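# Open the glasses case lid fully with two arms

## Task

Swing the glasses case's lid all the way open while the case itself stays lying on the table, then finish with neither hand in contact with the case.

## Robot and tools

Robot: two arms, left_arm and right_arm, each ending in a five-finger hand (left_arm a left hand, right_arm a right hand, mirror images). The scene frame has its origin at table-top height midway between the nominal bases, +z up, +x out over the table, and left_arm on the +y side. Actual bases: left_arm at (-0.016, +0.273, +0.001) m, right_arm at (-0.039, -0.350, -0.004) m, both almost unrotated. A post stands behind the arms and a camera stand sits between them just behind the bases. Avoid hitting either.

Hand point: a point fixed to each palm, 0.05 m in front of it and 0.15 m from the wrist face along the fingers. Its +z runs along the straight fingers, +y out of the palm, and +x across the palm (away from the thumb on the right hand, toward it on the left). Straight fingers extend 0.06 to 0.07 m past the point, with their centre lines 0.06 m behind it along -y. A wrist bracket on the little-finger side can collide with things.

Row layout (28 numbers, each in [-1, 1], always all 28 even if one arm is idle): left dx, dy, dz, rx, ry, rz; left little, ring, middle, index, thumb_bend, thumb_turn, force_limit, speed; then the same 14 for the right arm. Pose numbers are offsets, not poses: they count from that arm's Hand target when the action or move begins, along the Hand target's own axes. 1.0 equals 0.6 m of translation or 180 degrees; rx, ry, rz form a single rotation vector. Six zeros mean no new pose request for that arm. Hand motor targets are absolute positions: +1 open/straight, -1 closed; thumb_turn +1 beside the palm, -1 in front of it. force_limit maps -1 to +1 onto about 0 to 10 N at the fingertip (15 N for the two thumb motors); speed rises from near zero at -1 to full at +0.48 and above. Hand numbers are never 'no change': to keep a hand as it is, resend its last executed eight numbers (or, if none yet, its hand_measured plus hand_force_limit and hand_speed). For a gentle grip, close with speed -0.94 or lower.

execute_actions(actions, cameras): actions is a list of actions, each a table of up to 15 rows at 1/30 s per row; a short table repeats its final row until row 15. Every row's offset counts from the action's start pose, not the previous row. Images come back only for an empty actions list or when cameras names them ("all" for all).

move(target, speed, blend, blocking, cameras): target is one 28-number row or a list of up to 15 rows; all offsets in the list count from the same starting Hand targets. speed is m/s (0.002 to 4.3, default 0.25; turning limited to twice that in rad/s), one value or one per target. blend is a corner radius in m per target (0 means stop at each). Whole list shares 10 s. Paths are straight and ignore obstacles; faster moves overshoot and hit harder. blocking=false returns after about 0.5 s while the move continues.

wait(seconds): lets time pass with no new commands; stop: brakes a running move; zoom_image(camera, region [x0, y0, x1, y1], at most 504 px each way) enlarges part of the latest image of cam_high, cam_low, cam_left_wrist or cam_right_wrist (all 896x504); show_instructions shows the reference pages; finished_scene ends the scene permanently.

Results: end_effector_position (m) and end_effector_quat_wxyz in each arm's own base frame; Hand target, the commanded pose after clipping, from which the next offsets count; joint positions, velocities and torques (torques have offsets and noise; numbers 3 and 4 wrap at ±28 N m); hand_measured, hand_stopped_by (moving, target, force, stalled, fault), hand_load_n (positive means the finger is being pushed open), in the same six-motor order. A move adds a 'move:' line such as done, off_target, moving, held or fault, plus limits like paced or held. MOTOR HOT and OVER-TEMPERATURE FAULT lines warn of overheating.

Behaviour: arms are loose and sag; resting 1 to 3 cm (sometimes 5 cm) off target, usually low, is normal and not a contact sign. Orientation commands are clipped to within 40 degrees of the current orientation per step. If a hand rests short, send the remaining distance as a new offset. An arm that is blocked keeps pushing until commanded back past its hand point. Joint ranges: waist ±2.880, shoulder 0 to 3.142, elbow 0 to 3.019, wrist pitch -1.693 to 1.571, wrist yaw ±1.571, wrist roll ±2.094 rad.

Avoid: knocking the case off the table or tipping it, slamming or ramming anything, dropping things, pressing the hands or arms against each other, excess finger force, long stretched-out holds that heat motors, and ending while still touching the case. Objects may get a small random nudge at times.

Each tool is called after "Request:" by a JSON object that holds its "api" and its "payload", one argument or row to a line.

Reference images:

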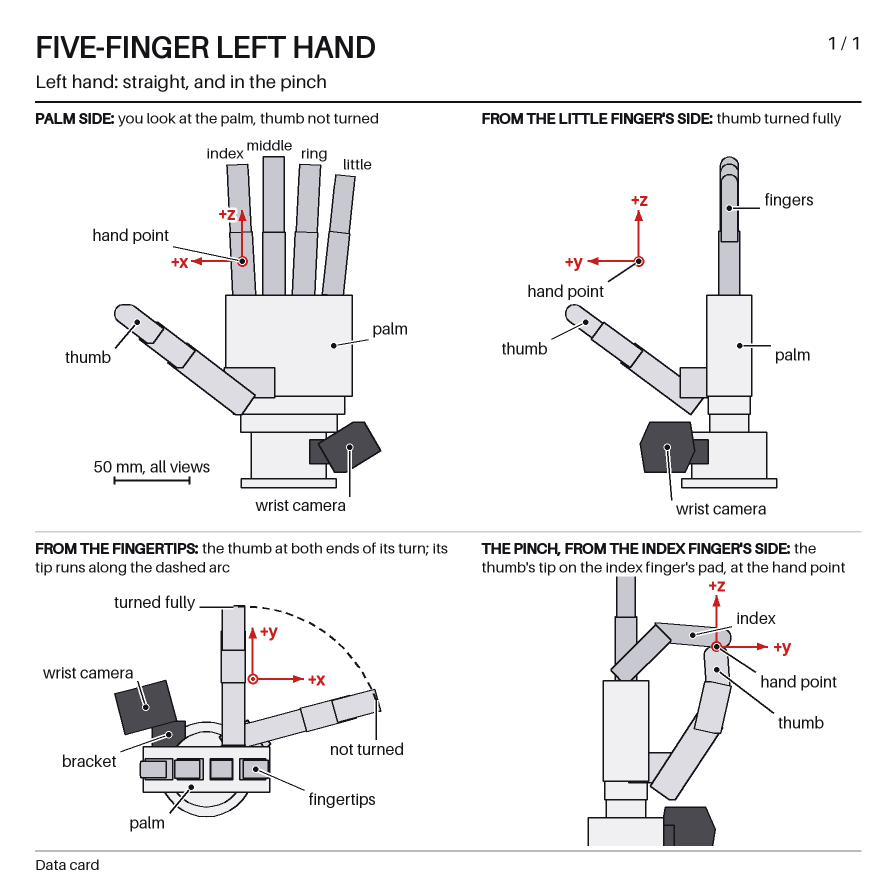

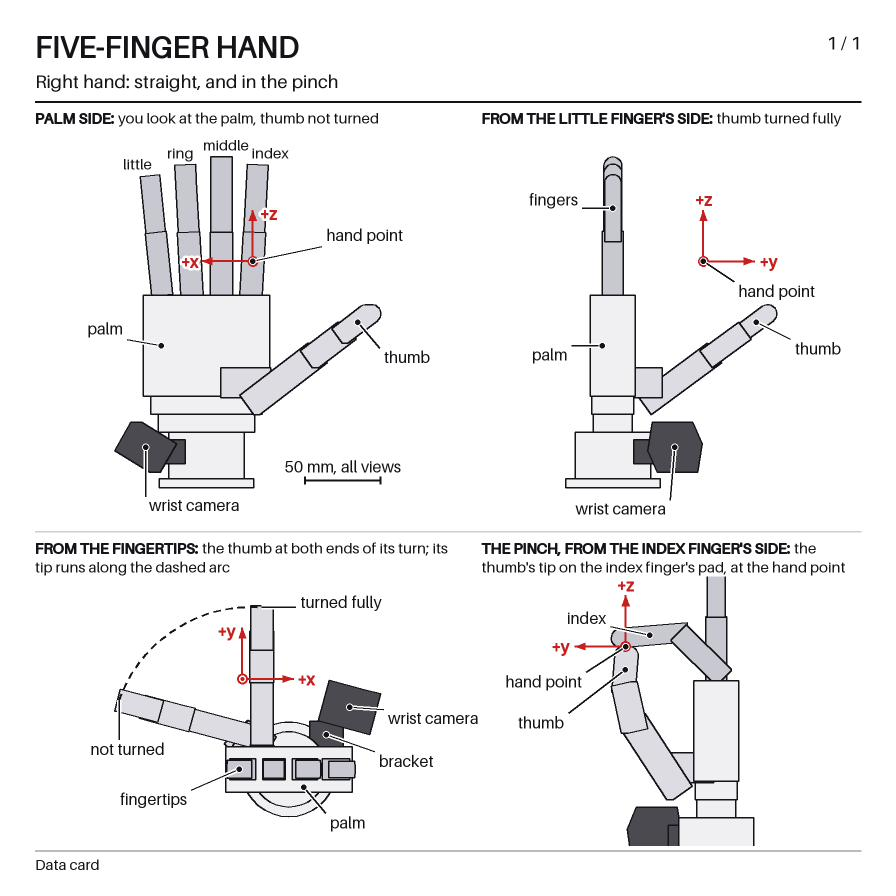

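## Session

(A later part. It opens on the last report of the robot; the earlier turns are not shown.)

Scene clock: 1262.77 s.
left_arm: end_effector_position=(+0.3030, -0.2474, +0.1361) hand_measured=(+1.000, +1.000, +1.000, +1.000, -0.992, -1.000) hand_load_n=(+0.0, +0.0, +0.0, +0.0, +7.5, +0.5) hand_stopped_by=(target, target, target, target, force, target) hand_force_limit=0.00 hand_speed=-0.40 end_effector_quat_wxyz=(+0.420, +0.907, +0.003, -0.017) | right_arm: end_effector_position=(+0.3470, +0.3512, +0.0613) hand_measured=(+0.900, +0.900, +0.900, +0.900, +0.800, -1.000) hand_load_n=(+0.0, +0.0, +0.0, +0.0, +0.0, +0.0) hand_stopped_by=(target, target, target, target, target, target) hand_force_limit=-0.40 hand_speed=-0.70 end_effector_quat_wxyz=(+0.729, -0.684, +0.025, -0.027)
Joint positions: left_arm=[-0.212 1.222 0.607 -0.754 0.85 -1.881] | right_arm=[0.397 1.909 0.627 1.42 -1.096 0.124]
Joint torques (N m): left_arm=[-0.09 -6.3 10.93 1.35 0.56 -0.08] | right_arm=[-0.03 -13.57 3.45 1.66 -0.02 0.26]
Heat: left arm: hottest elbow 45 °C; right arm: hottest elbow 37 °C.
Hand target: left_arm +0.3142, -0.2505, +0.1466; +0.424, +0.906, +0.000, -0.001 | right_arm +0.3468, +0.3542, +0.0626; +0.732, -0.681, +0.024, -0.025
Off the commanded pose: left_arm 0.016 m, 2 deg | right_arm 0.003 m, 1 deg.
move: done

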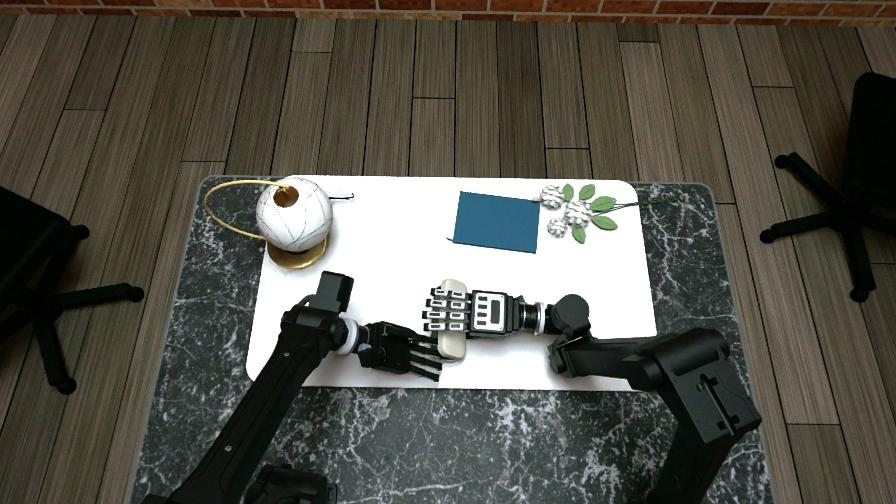

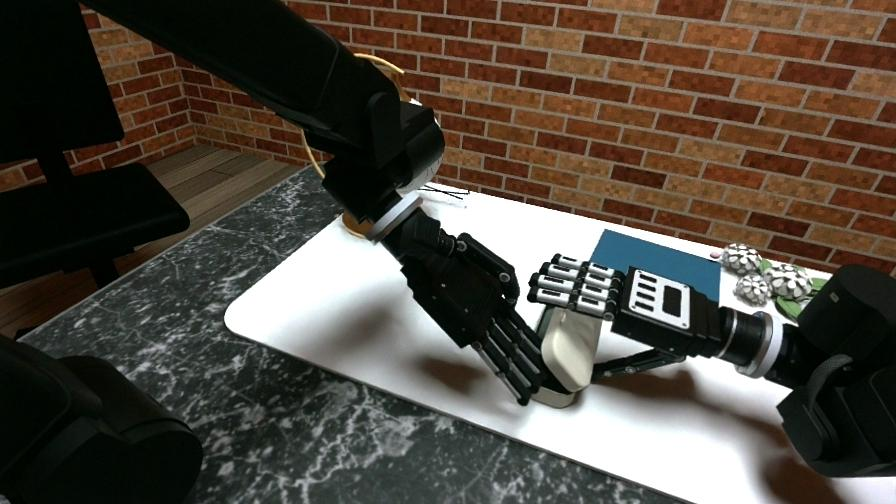

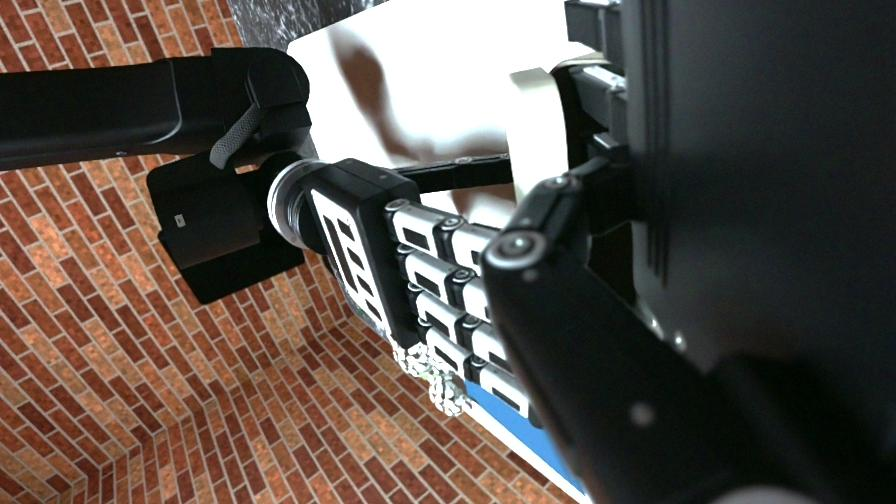

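Request:
{"api": "move", "payload": {
  "target": [
    [0,0,0,0,0,0, 1,1,1,1,-1,-1,0,-0.4, 0.0023,-0.0895,-0.027,0,0,0, 0.9,0.9,0.9,0.9,0.8,-1,-0.4,-0.7],
    [0,0,0,0,0,0, 1,1,1,1,-1,-1,0,-0.4, 0.0075,-0.189,-0.1433,-0.2,0,0, 0.9,0.9,0.9,0.9,0.8,-1,-0.4,-0.7]
  ],
  "speed": 0.12,
  "blend": 0.01,
  "cameras": ["all"]
}}

Request:
{"api": "zoom_image", "payload": {
  "camera": "cam_low",
  "region": [430, 260, 630, 420]
}}

Request:
{"api": "zoom_image", "payload": {
  "camera": "cam_high",
  "region": [370, 270, 510, 380]
}}

Scene clock: 1284.07 s.
left_arm: end_effector_position=(+0.3030, -0.2474, +0.1361) hand_measured=(+1.000, +1.000, +1.000, +1.000, -0.992, -1.000) hand_load_n=(+0.0, +0.0, +0.0, +0.0, +8.0, +0.5) hand_stopped_by=(target, target, target, target, force, target) hand_force_limit=0.00 hand_speed=-0.40 end_effector_quat_wxyz=(+0.420, +0.907, +0.003, -0.017) | right_arm: end_effector_position=(+0.3309, +0.2514, +0.1464) hand_measured=(+0.900, +0.900, +0.900, +0.900, +0.800, -1.000) hand_load_n=(+0.0, +0.0, +0.0, +0.0, +0.0, +0.0) hand_stopped_by=(target, target, target, target, target, target) hand_force_limit=-0.40 hand_speed=-0.70 end_effector_quat_wxyz=(-0.478, +0.876, -0.060, -0.008)
Joint positions: left_arm=[-0.212 1.222 0.607 -0.754 0.85 -1.881] | right_arm=[0.317 1.314 0.912 -0.661 -0.9 -0.867]
Joint torques (N m): left_arm=[0.32 -5.48 11.14 1.4 0.59 -0.06] | right_arm=[-0.32 -11.75 11.17 0.23 -0.4 -0.15]
Heat: left arm: hottest elbow 45 °C; right arm: hottest elbow 38 °C.
Hand target: left_arm +0.3142, -0.2505, +0.1466; +0.424, +0.906, +0.000, -0.001 | right_arm +0.3449, +0.2602, +0.1695; -0.486, +0.874, -0.031, +0.016
Off the commanded pose: left_arm 0.016 m, 2 deg | right_arm 0.028 m, 4 deg.
move: off_target (right_arm)

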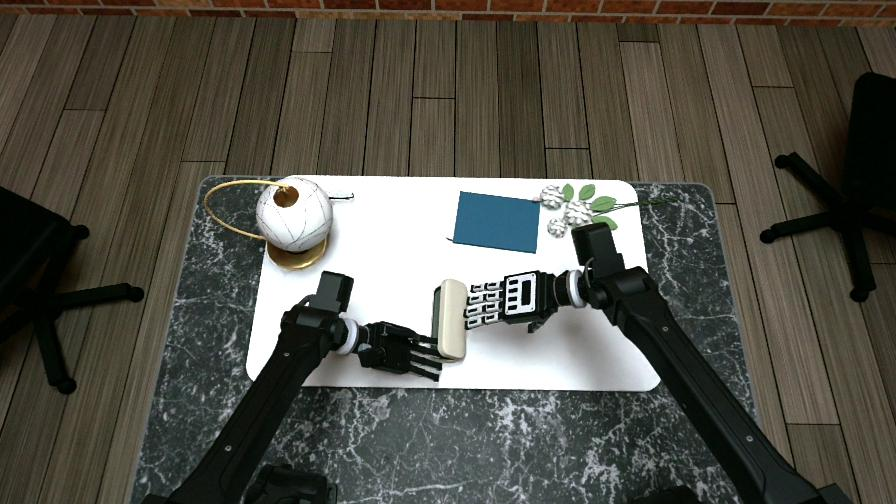

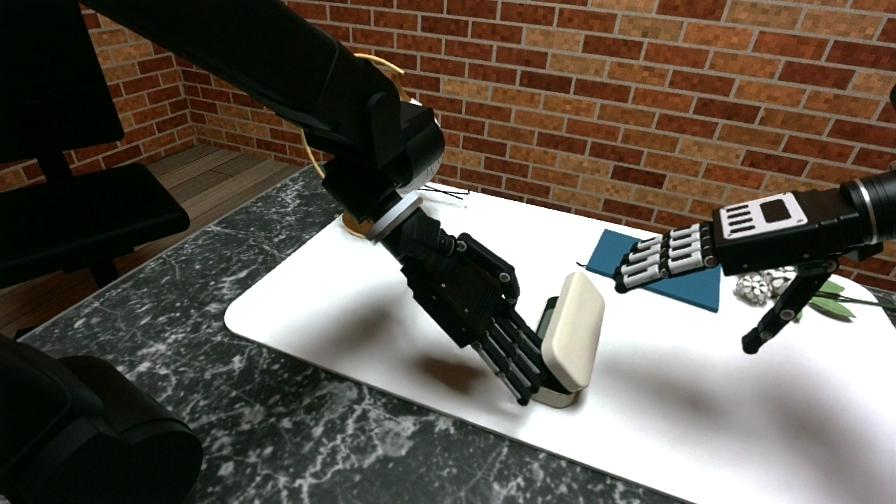

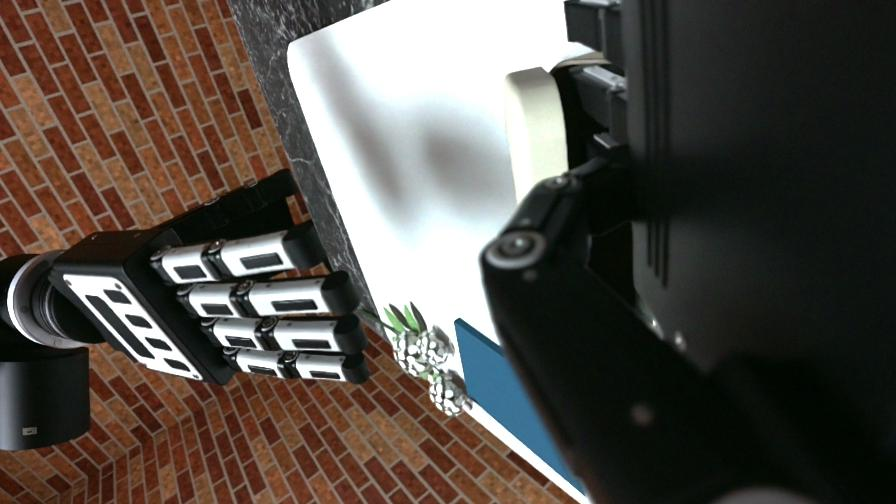

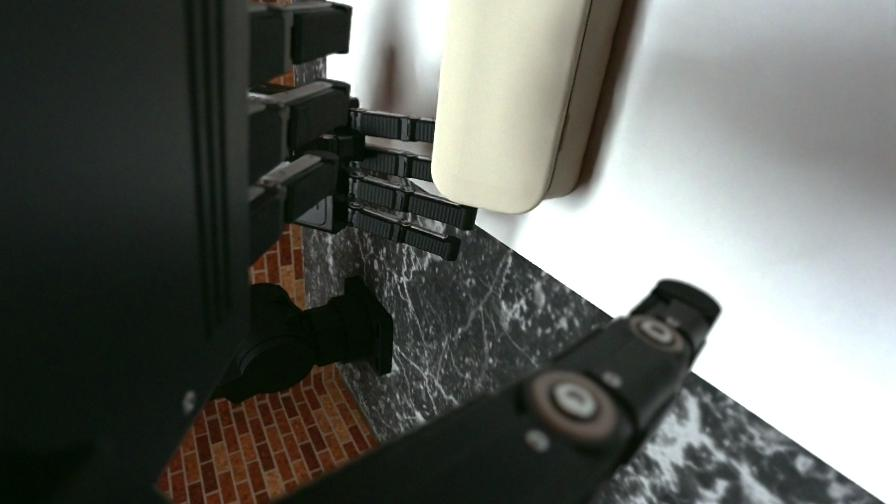

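Scaled by 2.520 from the camera's image (finer frame: 1280x720).

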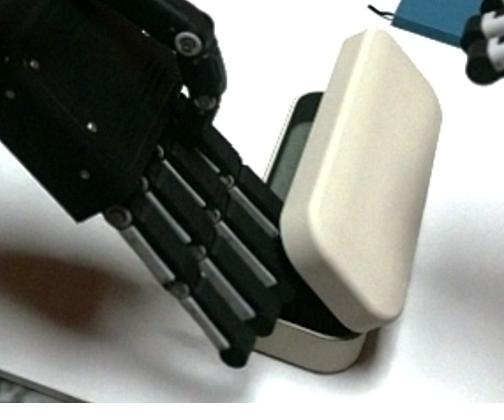

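Scaled by 3.600 from the camera's image (finer frame: 1280x720).

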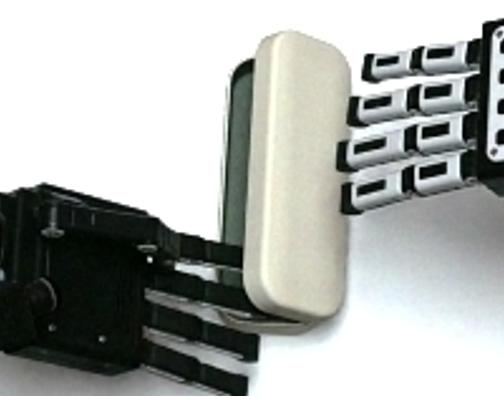

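Request:
{"api": "move", "payload": {
  "target": [0,0.0333,0.0053,0,0,0, 1,1,1,1,-1,-1,0,-0.4, 0,0,0,0,0,0, 0.9,0.9,0.9,0.9,0.8,-1,-0.4,-0.7],
  "speed": 0.03,
  "cameras": ["all"]
}}

Request:
{"api": "zoom_image", "payload": {
  "camera": "cam_low",
  "region": [430, 260, 630, 420]
}}

Request:
{"api": "zoom_image", "payload": {
  "camera": "cam_high",
  "region": [370, 270, 510, 380]
}}

Request:
{"api": "zoom_image", "payload": {
  "camera": "cam_right_wrist",
  "region": [300, 0, 660, 300]
}}

Scene clock: 1317.50 s.
left_arm: end_effector_position=(+0.2986, -0.2575, +0.1381) hand_measured=(+1.000, +1.000, +1.000, +1.000, -0.992, -1.000) hand_load_n=(+0.0, +0.0, +0.0, +0.0, +7.5, +0.5) hand_stopped_by=(target, target, target, target, force, target) hand_force_limit=0.00 hand_speed=-0.40 end_effector_quat_wxyz=(+0.416, +0.909, +0.013, -0.028) | right_arm: end_effector_position=(+0.3310, +0.2513, +0.1463) hand_measured=(+0.900, +0.900, +0.900, +0.900, +0.800, -1.000) hand_load_n=(+0.0, -0.5, -0.5, +0.0, +0.0, +0.0) hand_stopped_by=(target, target, target, target, target, target) hand_force_limit=-0.40 hand_speed=-0.70 end_effector_quat_wxyz=(-0.478, +0.876, -0.059, -0.008)
Joint positions: left_arm=[-0.254 1.205 0.607 -0.746 0.837 -1.953] | right_arm=[0.317 1.314 0.912 -0.661 -0.9 -0.869]
Joint torques (N m): left_arm=[-0.38 -6.53 12.82 1.55 0.61 -0.04] | right_arm=[-0.26 -11.69 11.18 0.2 -0.41 -0.15]
Heat: left arm: hottest elbow 45 °C; right arm: hottest elbow 43 °C.
Hand target: left_arm +0.3142, -0.2657, +0.1599; +0.424, +0.906, +0.000, -0.001 | right_arm +0.3449, +0.2602, +0.1695; -0.486, +0.874, -0.031, +0.016
Off the commanded pose: left_arm 0.028 m, 4 deg | right_arm 0.028 m, 4 deg.
move: off_target (left_arm)

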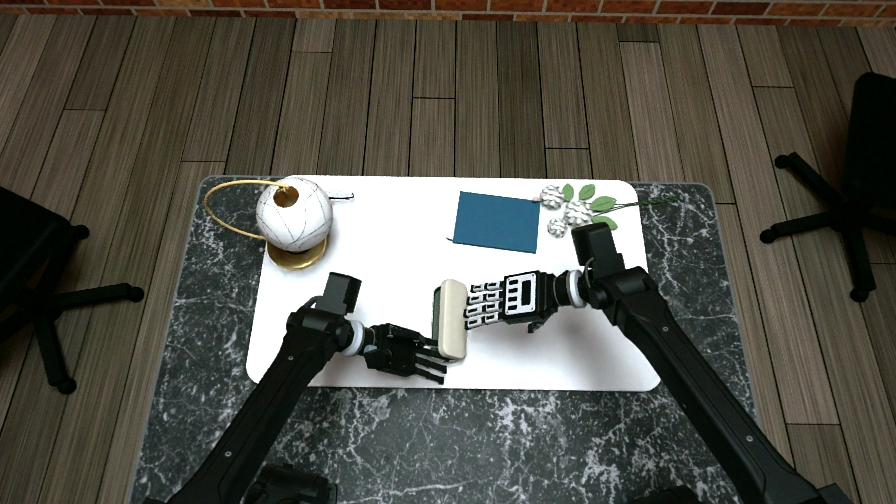

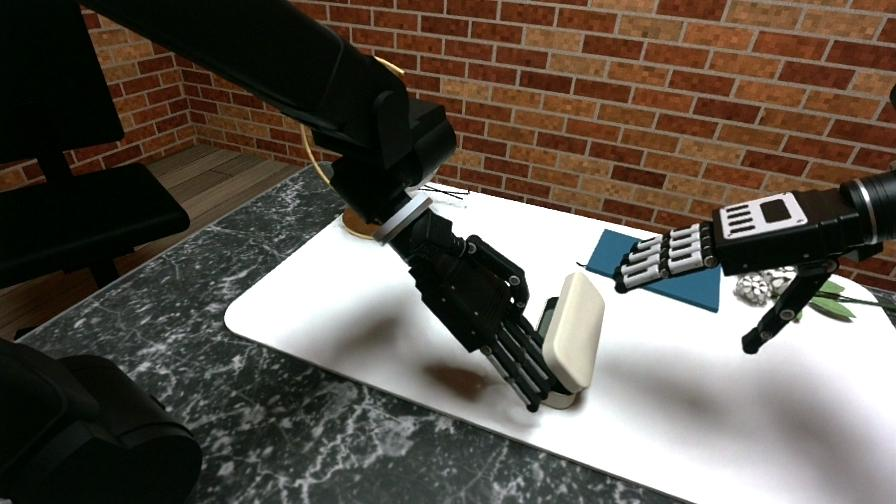

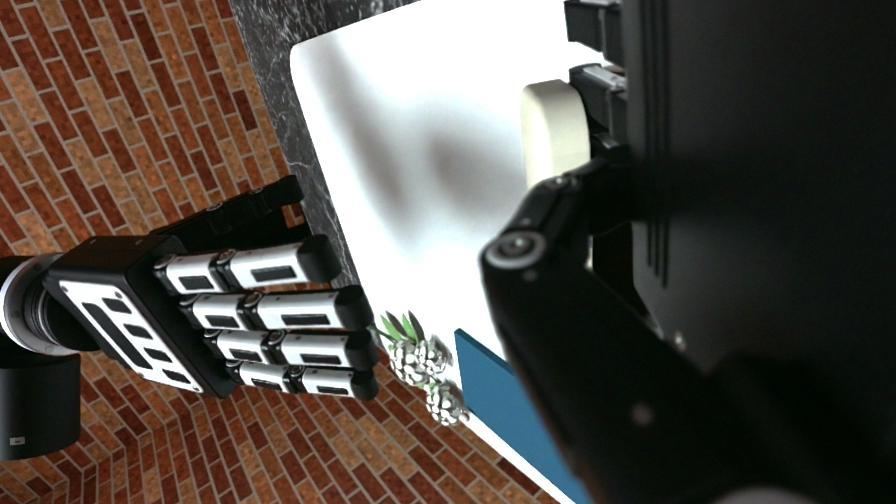

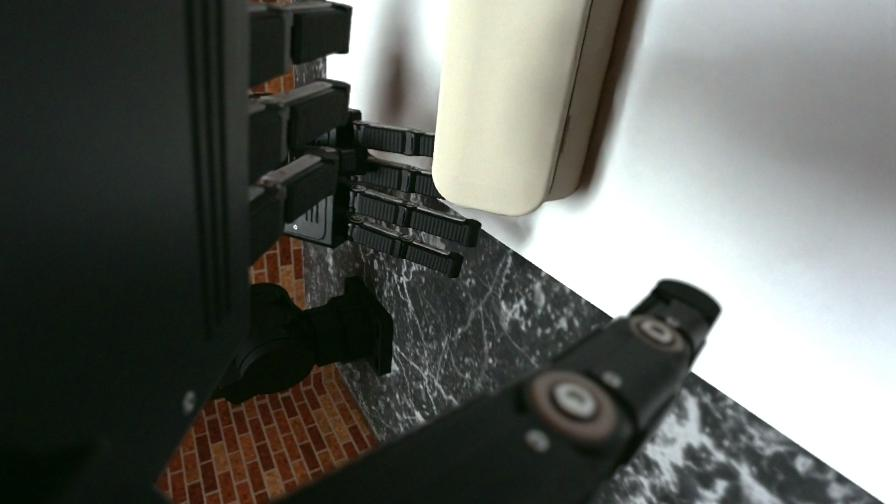

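Scaled by 2.520 from the camera's image (finer frame: 1280x720).

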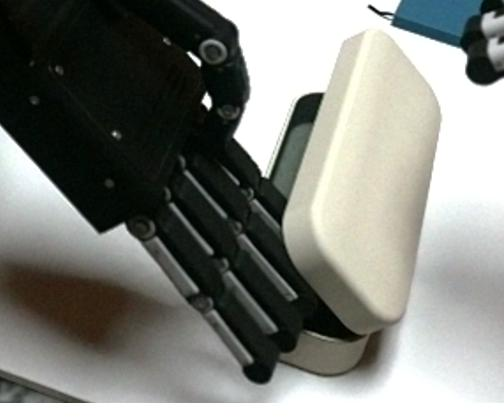

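Scaled by 3.600 from the camera's image (finer frame: 1280x720).

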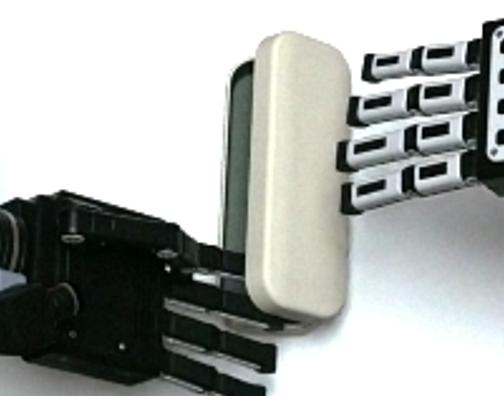

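Scaled by 1.400 from the camera's image (finer frame: 1280x720).

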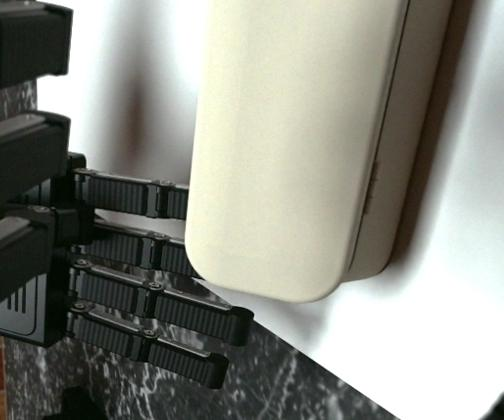

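Request:
{"api": "move", "payload": {
  "target": [0.0167,0.032,-0.0006,0,-0.034,0.028, 1,1,1,1,-1,-1,0,-0.4, 0,0,0,0,0,0, 0.9,0.9,0.9,0.9,0.8,-1,-0.4,-0.7],
  "speed": 0.03,
  "cameras": ["all"]
}}

Request:
{"api": "zoom_image", "payload": {
  "camera": "cam_low",
  "region": [430, 260, 630, 420]
}}

Request:
{"api": "zoom_image", "payload": {
  "camera": "cam_high",
  "region": [370, 270, 510, 380]
}}

Request:
{"api": "zoom_image", "payload": {
  "camera": "cam_right_wrist",
  "region": [300, 0, 660, 300]
}}

Scene clock: 1331.40 s.
left_arm: end_effector_position=(+0.3140, -0.2717, +0.1605) hand_measured=(+1.000, +1.000, +1.000, +1.000, -0.992, -1.000) hand_load_n=(+0.0, +0.0, +0.0, +0.0, +7.5, +0.5) hand_stopped_by=(target, target, target, target, force, target) hand_force_limit=0.00 hand_speed=-0.40 end_effector_quat_wxyz=(+0.416, +0.907, -0.047, -0.042) | right_arm: end_effector_position=(+0.3310, +0.2513, +0.1463) hand_measured=(+0.900, +0.900, +0.900, +0.900, +0.800, -1.000) hand_load_n=(+0.0, +0.0, -0.5, +0.0, +0.0, +0.0) hand_stopped_by=(target, target, target, target, target, target) hand_force_limit=-0.40 hand_speed=-0.70 end_effector_quat_wxyz=(-0.478, +0.876, -0.059, -0.008)
Joint positions: left_arm=[-0.261 1.294 0.75 -0.9 0.857 -1.786] | right_arm=[0.317 1.314 0.912 -0.661 -0.9 -0.869]
Joint torques (N m): left_arm=[-0.15 -6.65 13.14 0.17 1.05 0.23] | right_arm=[-0.26 -11.69 11.17 0.2 -0.41 -0.15]
Heat: left arm: hottest elbow 46 °C; right arm: hottest elbow 45 °C.
Hand target: left_arm +0.3242, -0.2778, +0.1749; +0.423, +0.904, -0.063, -0.031 | right_arm +0.3449, +0.2602, +0.1695; -0.486, +0.874, -0.031, +0.016
Off the commanded pose: left_arm 0.019 m, 2 deg | right_arm 0.028 m, 4 deg.
move: off_target (left_arm)

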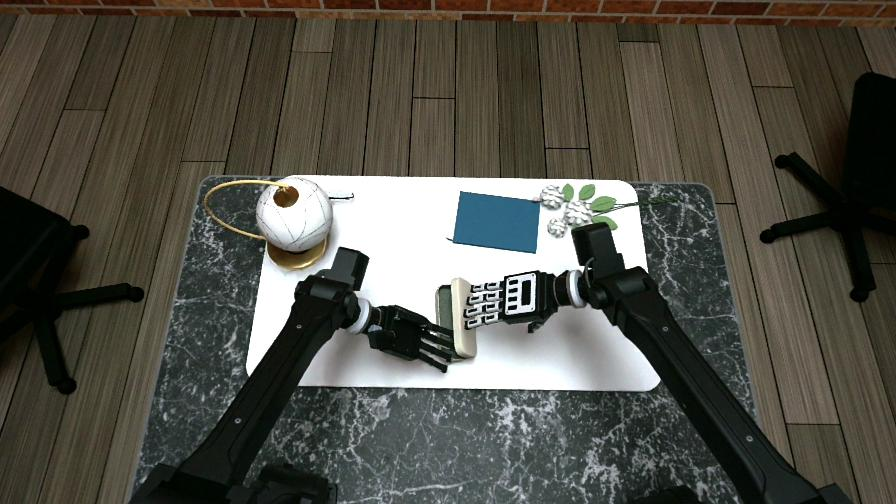

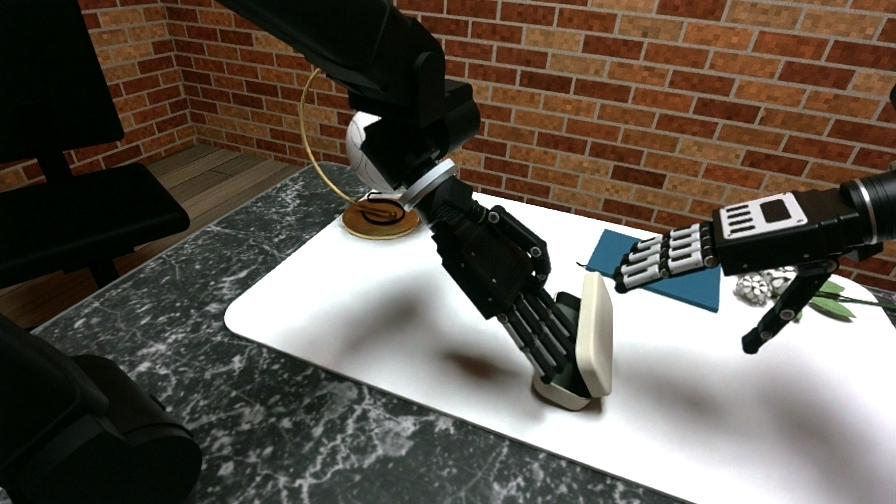

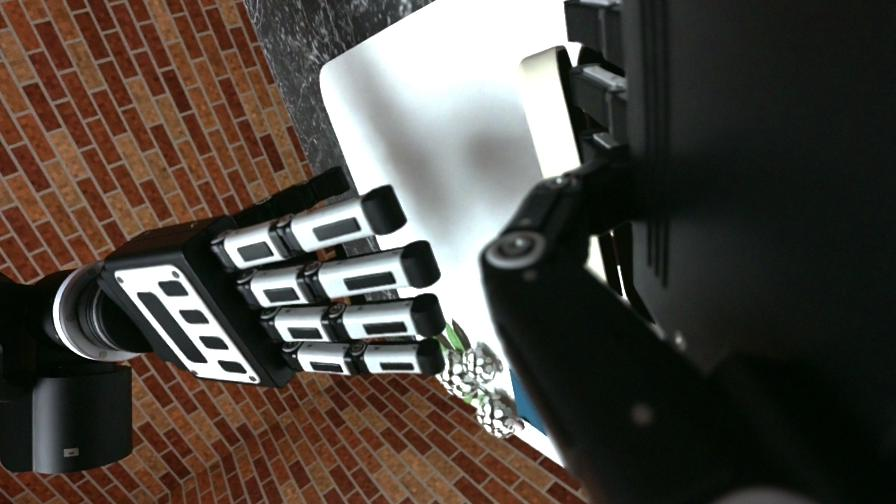

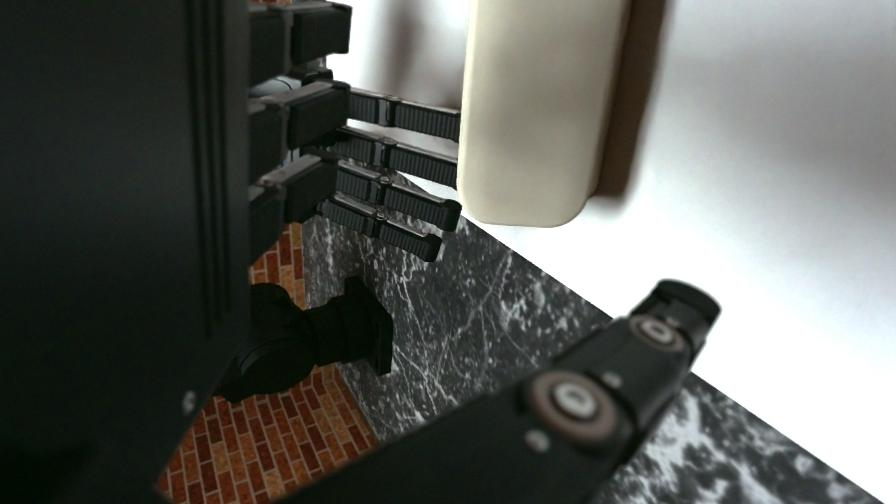

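Scaled by 2.520 from the camera's image (finer frame: 1280x720).

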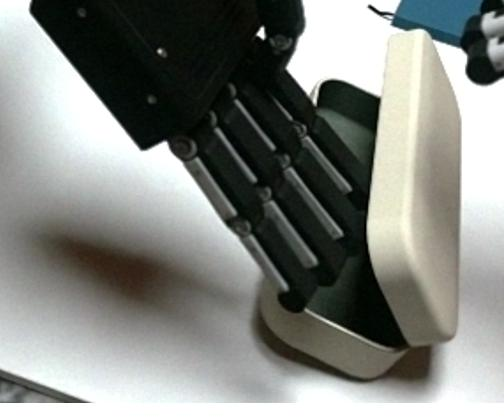

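Scaled by 3.600 from the camera's image (finer frame: 1280x720).

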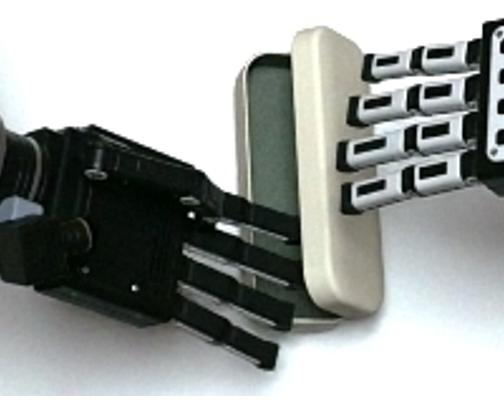

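Scaled by 1.400 from the camera's image (finer frame: 1280x720).

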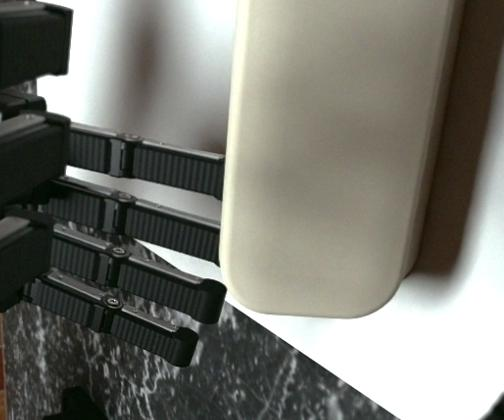

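Request:
{"api": "move", "payload": {
  "target": [0.0,0.016,0.0193,0,0,0, 1,1,1,1,-1,-1,0,-0.4, 0,-0.02,-0.1,0,0,0, 0.9,0.9,0.9,0.9,0.8,-1,-0.4,-0.7],
  "speed": 0.04,
  "cameras": ["cam_high","cam_low","cam_left_wrist"]
}}

Request:
{"api": "zoom_image", "payload": {
  "camera": "cam_low",
  "region": [430, 260, 630, 420]
}}

Request:
{"api": "zoom_image", "payload": {
  "camera": "cam_high",
  "region": [370, 270, 510, 380]
}}

Scene clock: 1346.53 s.
left_arm: end_effector_position=(+0.3088, -0.2831, +0.1610) hand_measured=(+1.000, +1.000, +1.000, +1.000, -0.992, -1.000) hand_load_n=(+0.0, +0.0, +0.0, +0.0, +7.5, +0.5) hand_stopped_by=(target, target, target, target, force, target) hand_force_limit=0.00 hand_speed=-0.40 end_effector_quat_wxyz=(+0.417, +0.906, -0.053, -0.047) | right_arm: end_effector_position=(+0.3266, +0.2131, +0.1857) hand_measured=(+0.900, +0.900, +0.900, +0.900, +0.800, -1.000) hand_load_n=(+0.0, +0.0, -0.5, +0.0, +0.0, +0.0) hand_stopped_by=(target, target, target, target, target, target) hand_force_limit=-0.40 hand_speed=-0.70 end_effector_quat_wxyz=(-0.475, +0.878, -0.055, -0.012)
Joint positions: left_arm=[-0.296 1.294 0.75 -0.881 0.857 -1.816] | right_arm=[0.224 1.263 0.99 -0.924 -0.94 -1.03]
Joint torques (N m): left_arm=[0.03 -6.77 12.6 1.54 0.72 -0.07] | right_arm=[-1.38 -11.28 11.4 0.06 -0.91 -0.16]
Heat: left arm: hottest elbow 45 °C; right arm: hottest elbow 47 °C.
Hand target: left_arm +0.3221, -0.2927, +0.1748; +0.423, +0.904, -0.063, -0.031 | right_arm +0.3418, +0.2157, +0.2114; -0.486, +0.874, -0.031, +0.016
Off the commanded pose: left_arm 0.021 m, 2 deg | right_arm 0.030 m, 4 deg.
move: off_target (left_arm, right_arm)

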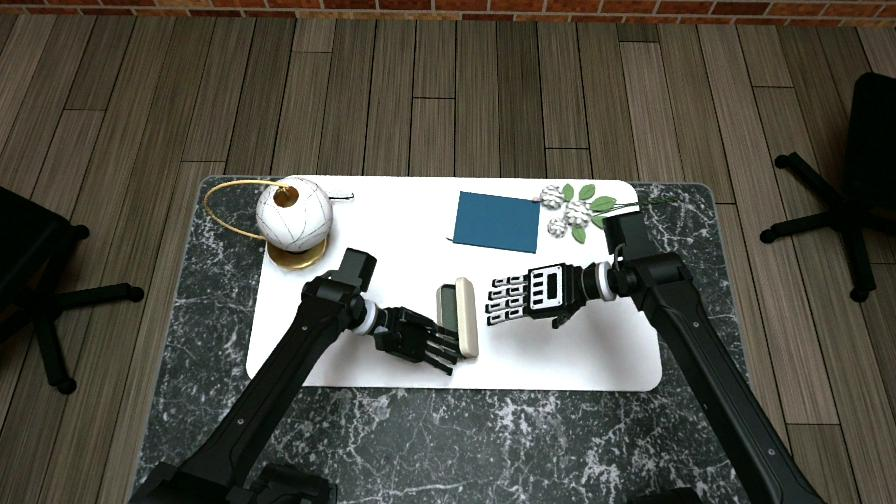

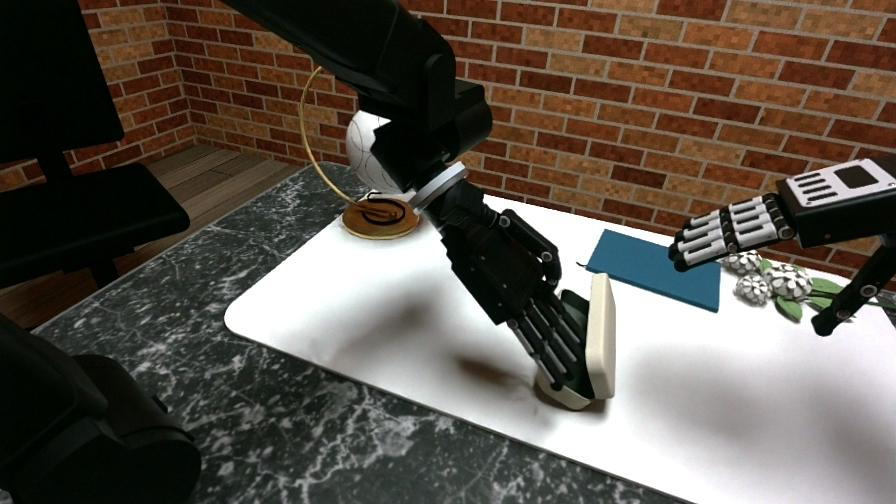

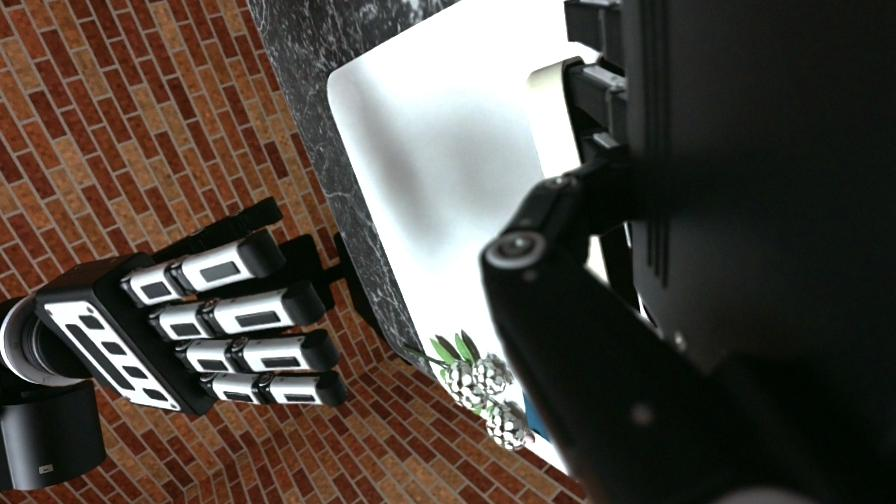

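Scaled by 2.520 from the camera's image (finer frame: 1280x720).

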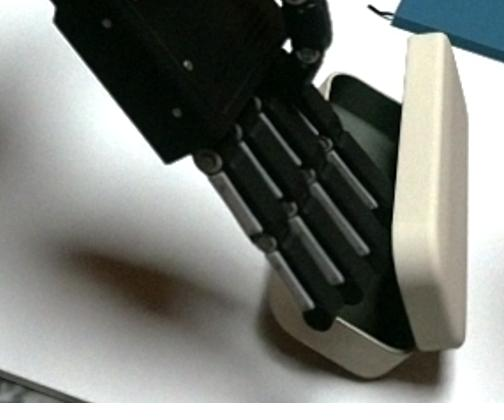

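Scaled by 3.600 from the camera's image (finer frame: 1280x720).

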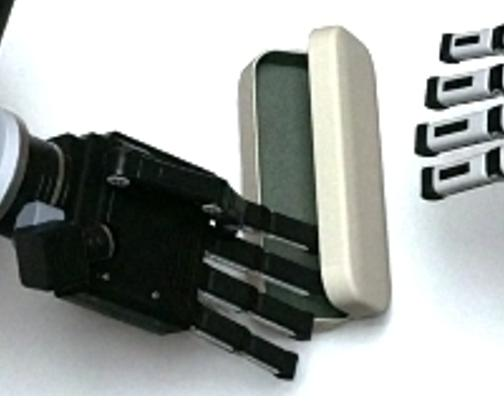

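Request:
{"api": "move", "payload": {
  "target": [0.008,0.018,0.0213,0,0,0, 1,1,1,1,-1,-1,0,-0.4, 0,0,0,0,0,0, 0.9,0.9,0.9,0.9,0.8,-1,-0.4,-0.7],
  "speed": 0.04,
  "cameras": ["cam_high","cam_low","cam_left_wrist"]
}}

Request:
{"api": "zoom_image", "payload": {
  "camera": "cam_low",
  "region": [430, 260, 630, 420]
}}

Request:
{"api": "zoom_image", "payload": {
  "camera": "cam_high",
  "region": [370, 270, 510, 380]
}}

Scene clock: 1354.63 s.
left_arm: end_effector_position=(+0.3073, -0.3023, +0.1617) hand_measured=(+1.000, +1.000, +1.000, +1.000, -0.992, -1.000) hand_load_n=(+0.0, +0.0, +0.0, +0.0, +7.5, +0.5) hand_stopped_by=(target, target, target, target, force, target) hand_force_limit=0.00 hand_speed=-0.40 end_effector_quat_wxyz=(+0.417, +0.906, -0.058, -0.049) | right_arm: end_effector_position=(+0.3266, +0.2131, +0.1857) hand_measured=(+0.900, +0.900, +0.900, +0.900, +0.800, -1.000) hand_load_n=(+0.0, +0.0, +0.0, +0.0, +0.5, +0.0) hand_stopped_by=(target, target, target, target, target, target) hand_force_limit=-0.40 hand_speed=-0.70 end_effector_quat_wxyz=(-0.475, +0.878, -0.055, -0.012)
Joint positions: left_arm=[-0.352 1.302 0.756 -0.828 0.85 -1.884] | right_arm=[0.224 1.263 0.99 -0.924 -0.94 -1.03]
Joint torques (N m): left_arm=[-0.03 -6.42 13.19 1.5 0.62 -0.08] | right_arm=[-1.38 -11.34 11.41 0.05 -0.92 -0.15]
Heat: left arm: hottest elbow 44 °C; right arm: hottest elbow 47 °C.
Hand target: left_arm +0.3246, -0.3099, +0.1749; +0.423, +0.904, -0.063, -0.031 | right_arm +0.3418, +0.2157, +0.2114; -0.486, +0.874, -0.031, +0.016
Off the commanded pose: left_arm 0.023 m, 2 deg | right_arm 0.030 m, 4 deg.
move: off_target (left_arm)

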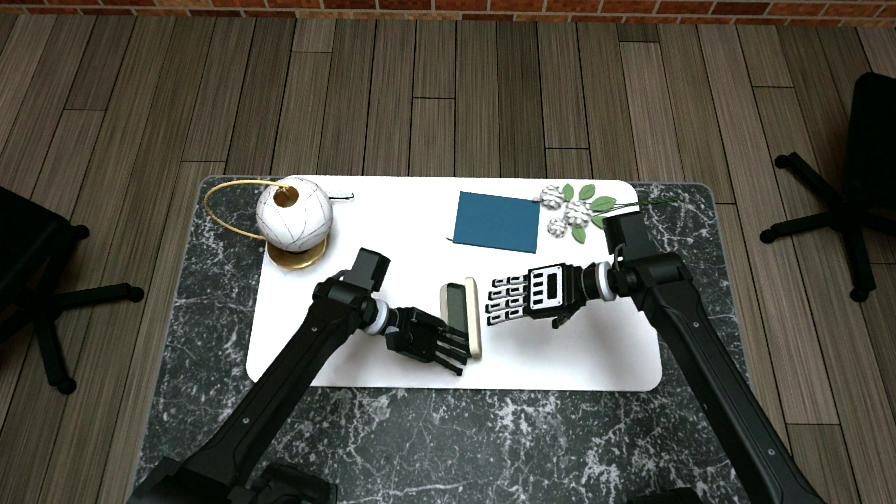

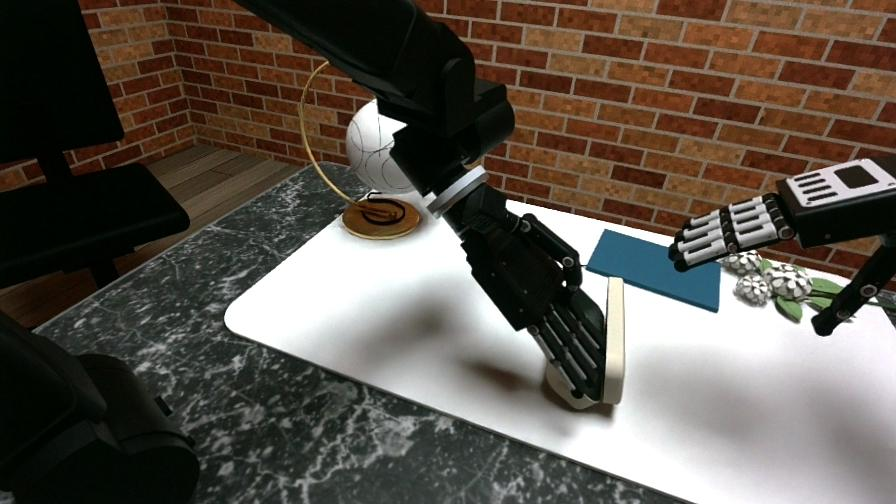

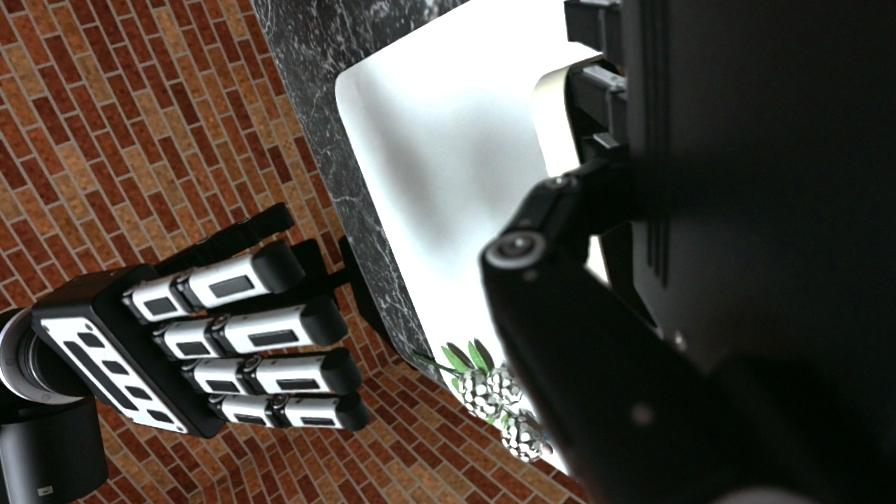

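Scaled by 2.520 from the camera's image (finer frame: 1280x720).

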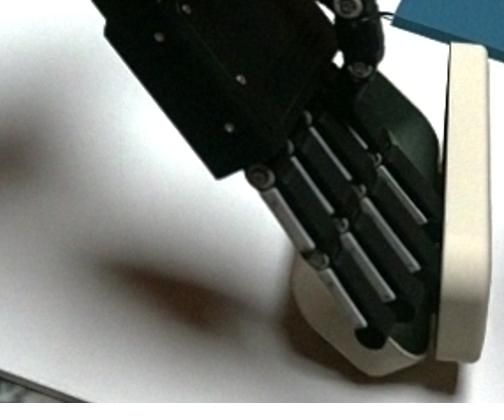

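Scaled by 3.600 from the camera's image (finer frame: 1280x720).

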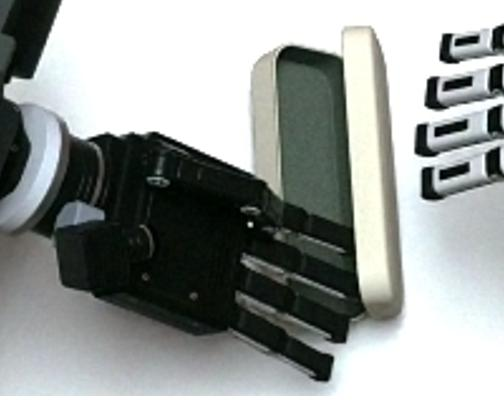

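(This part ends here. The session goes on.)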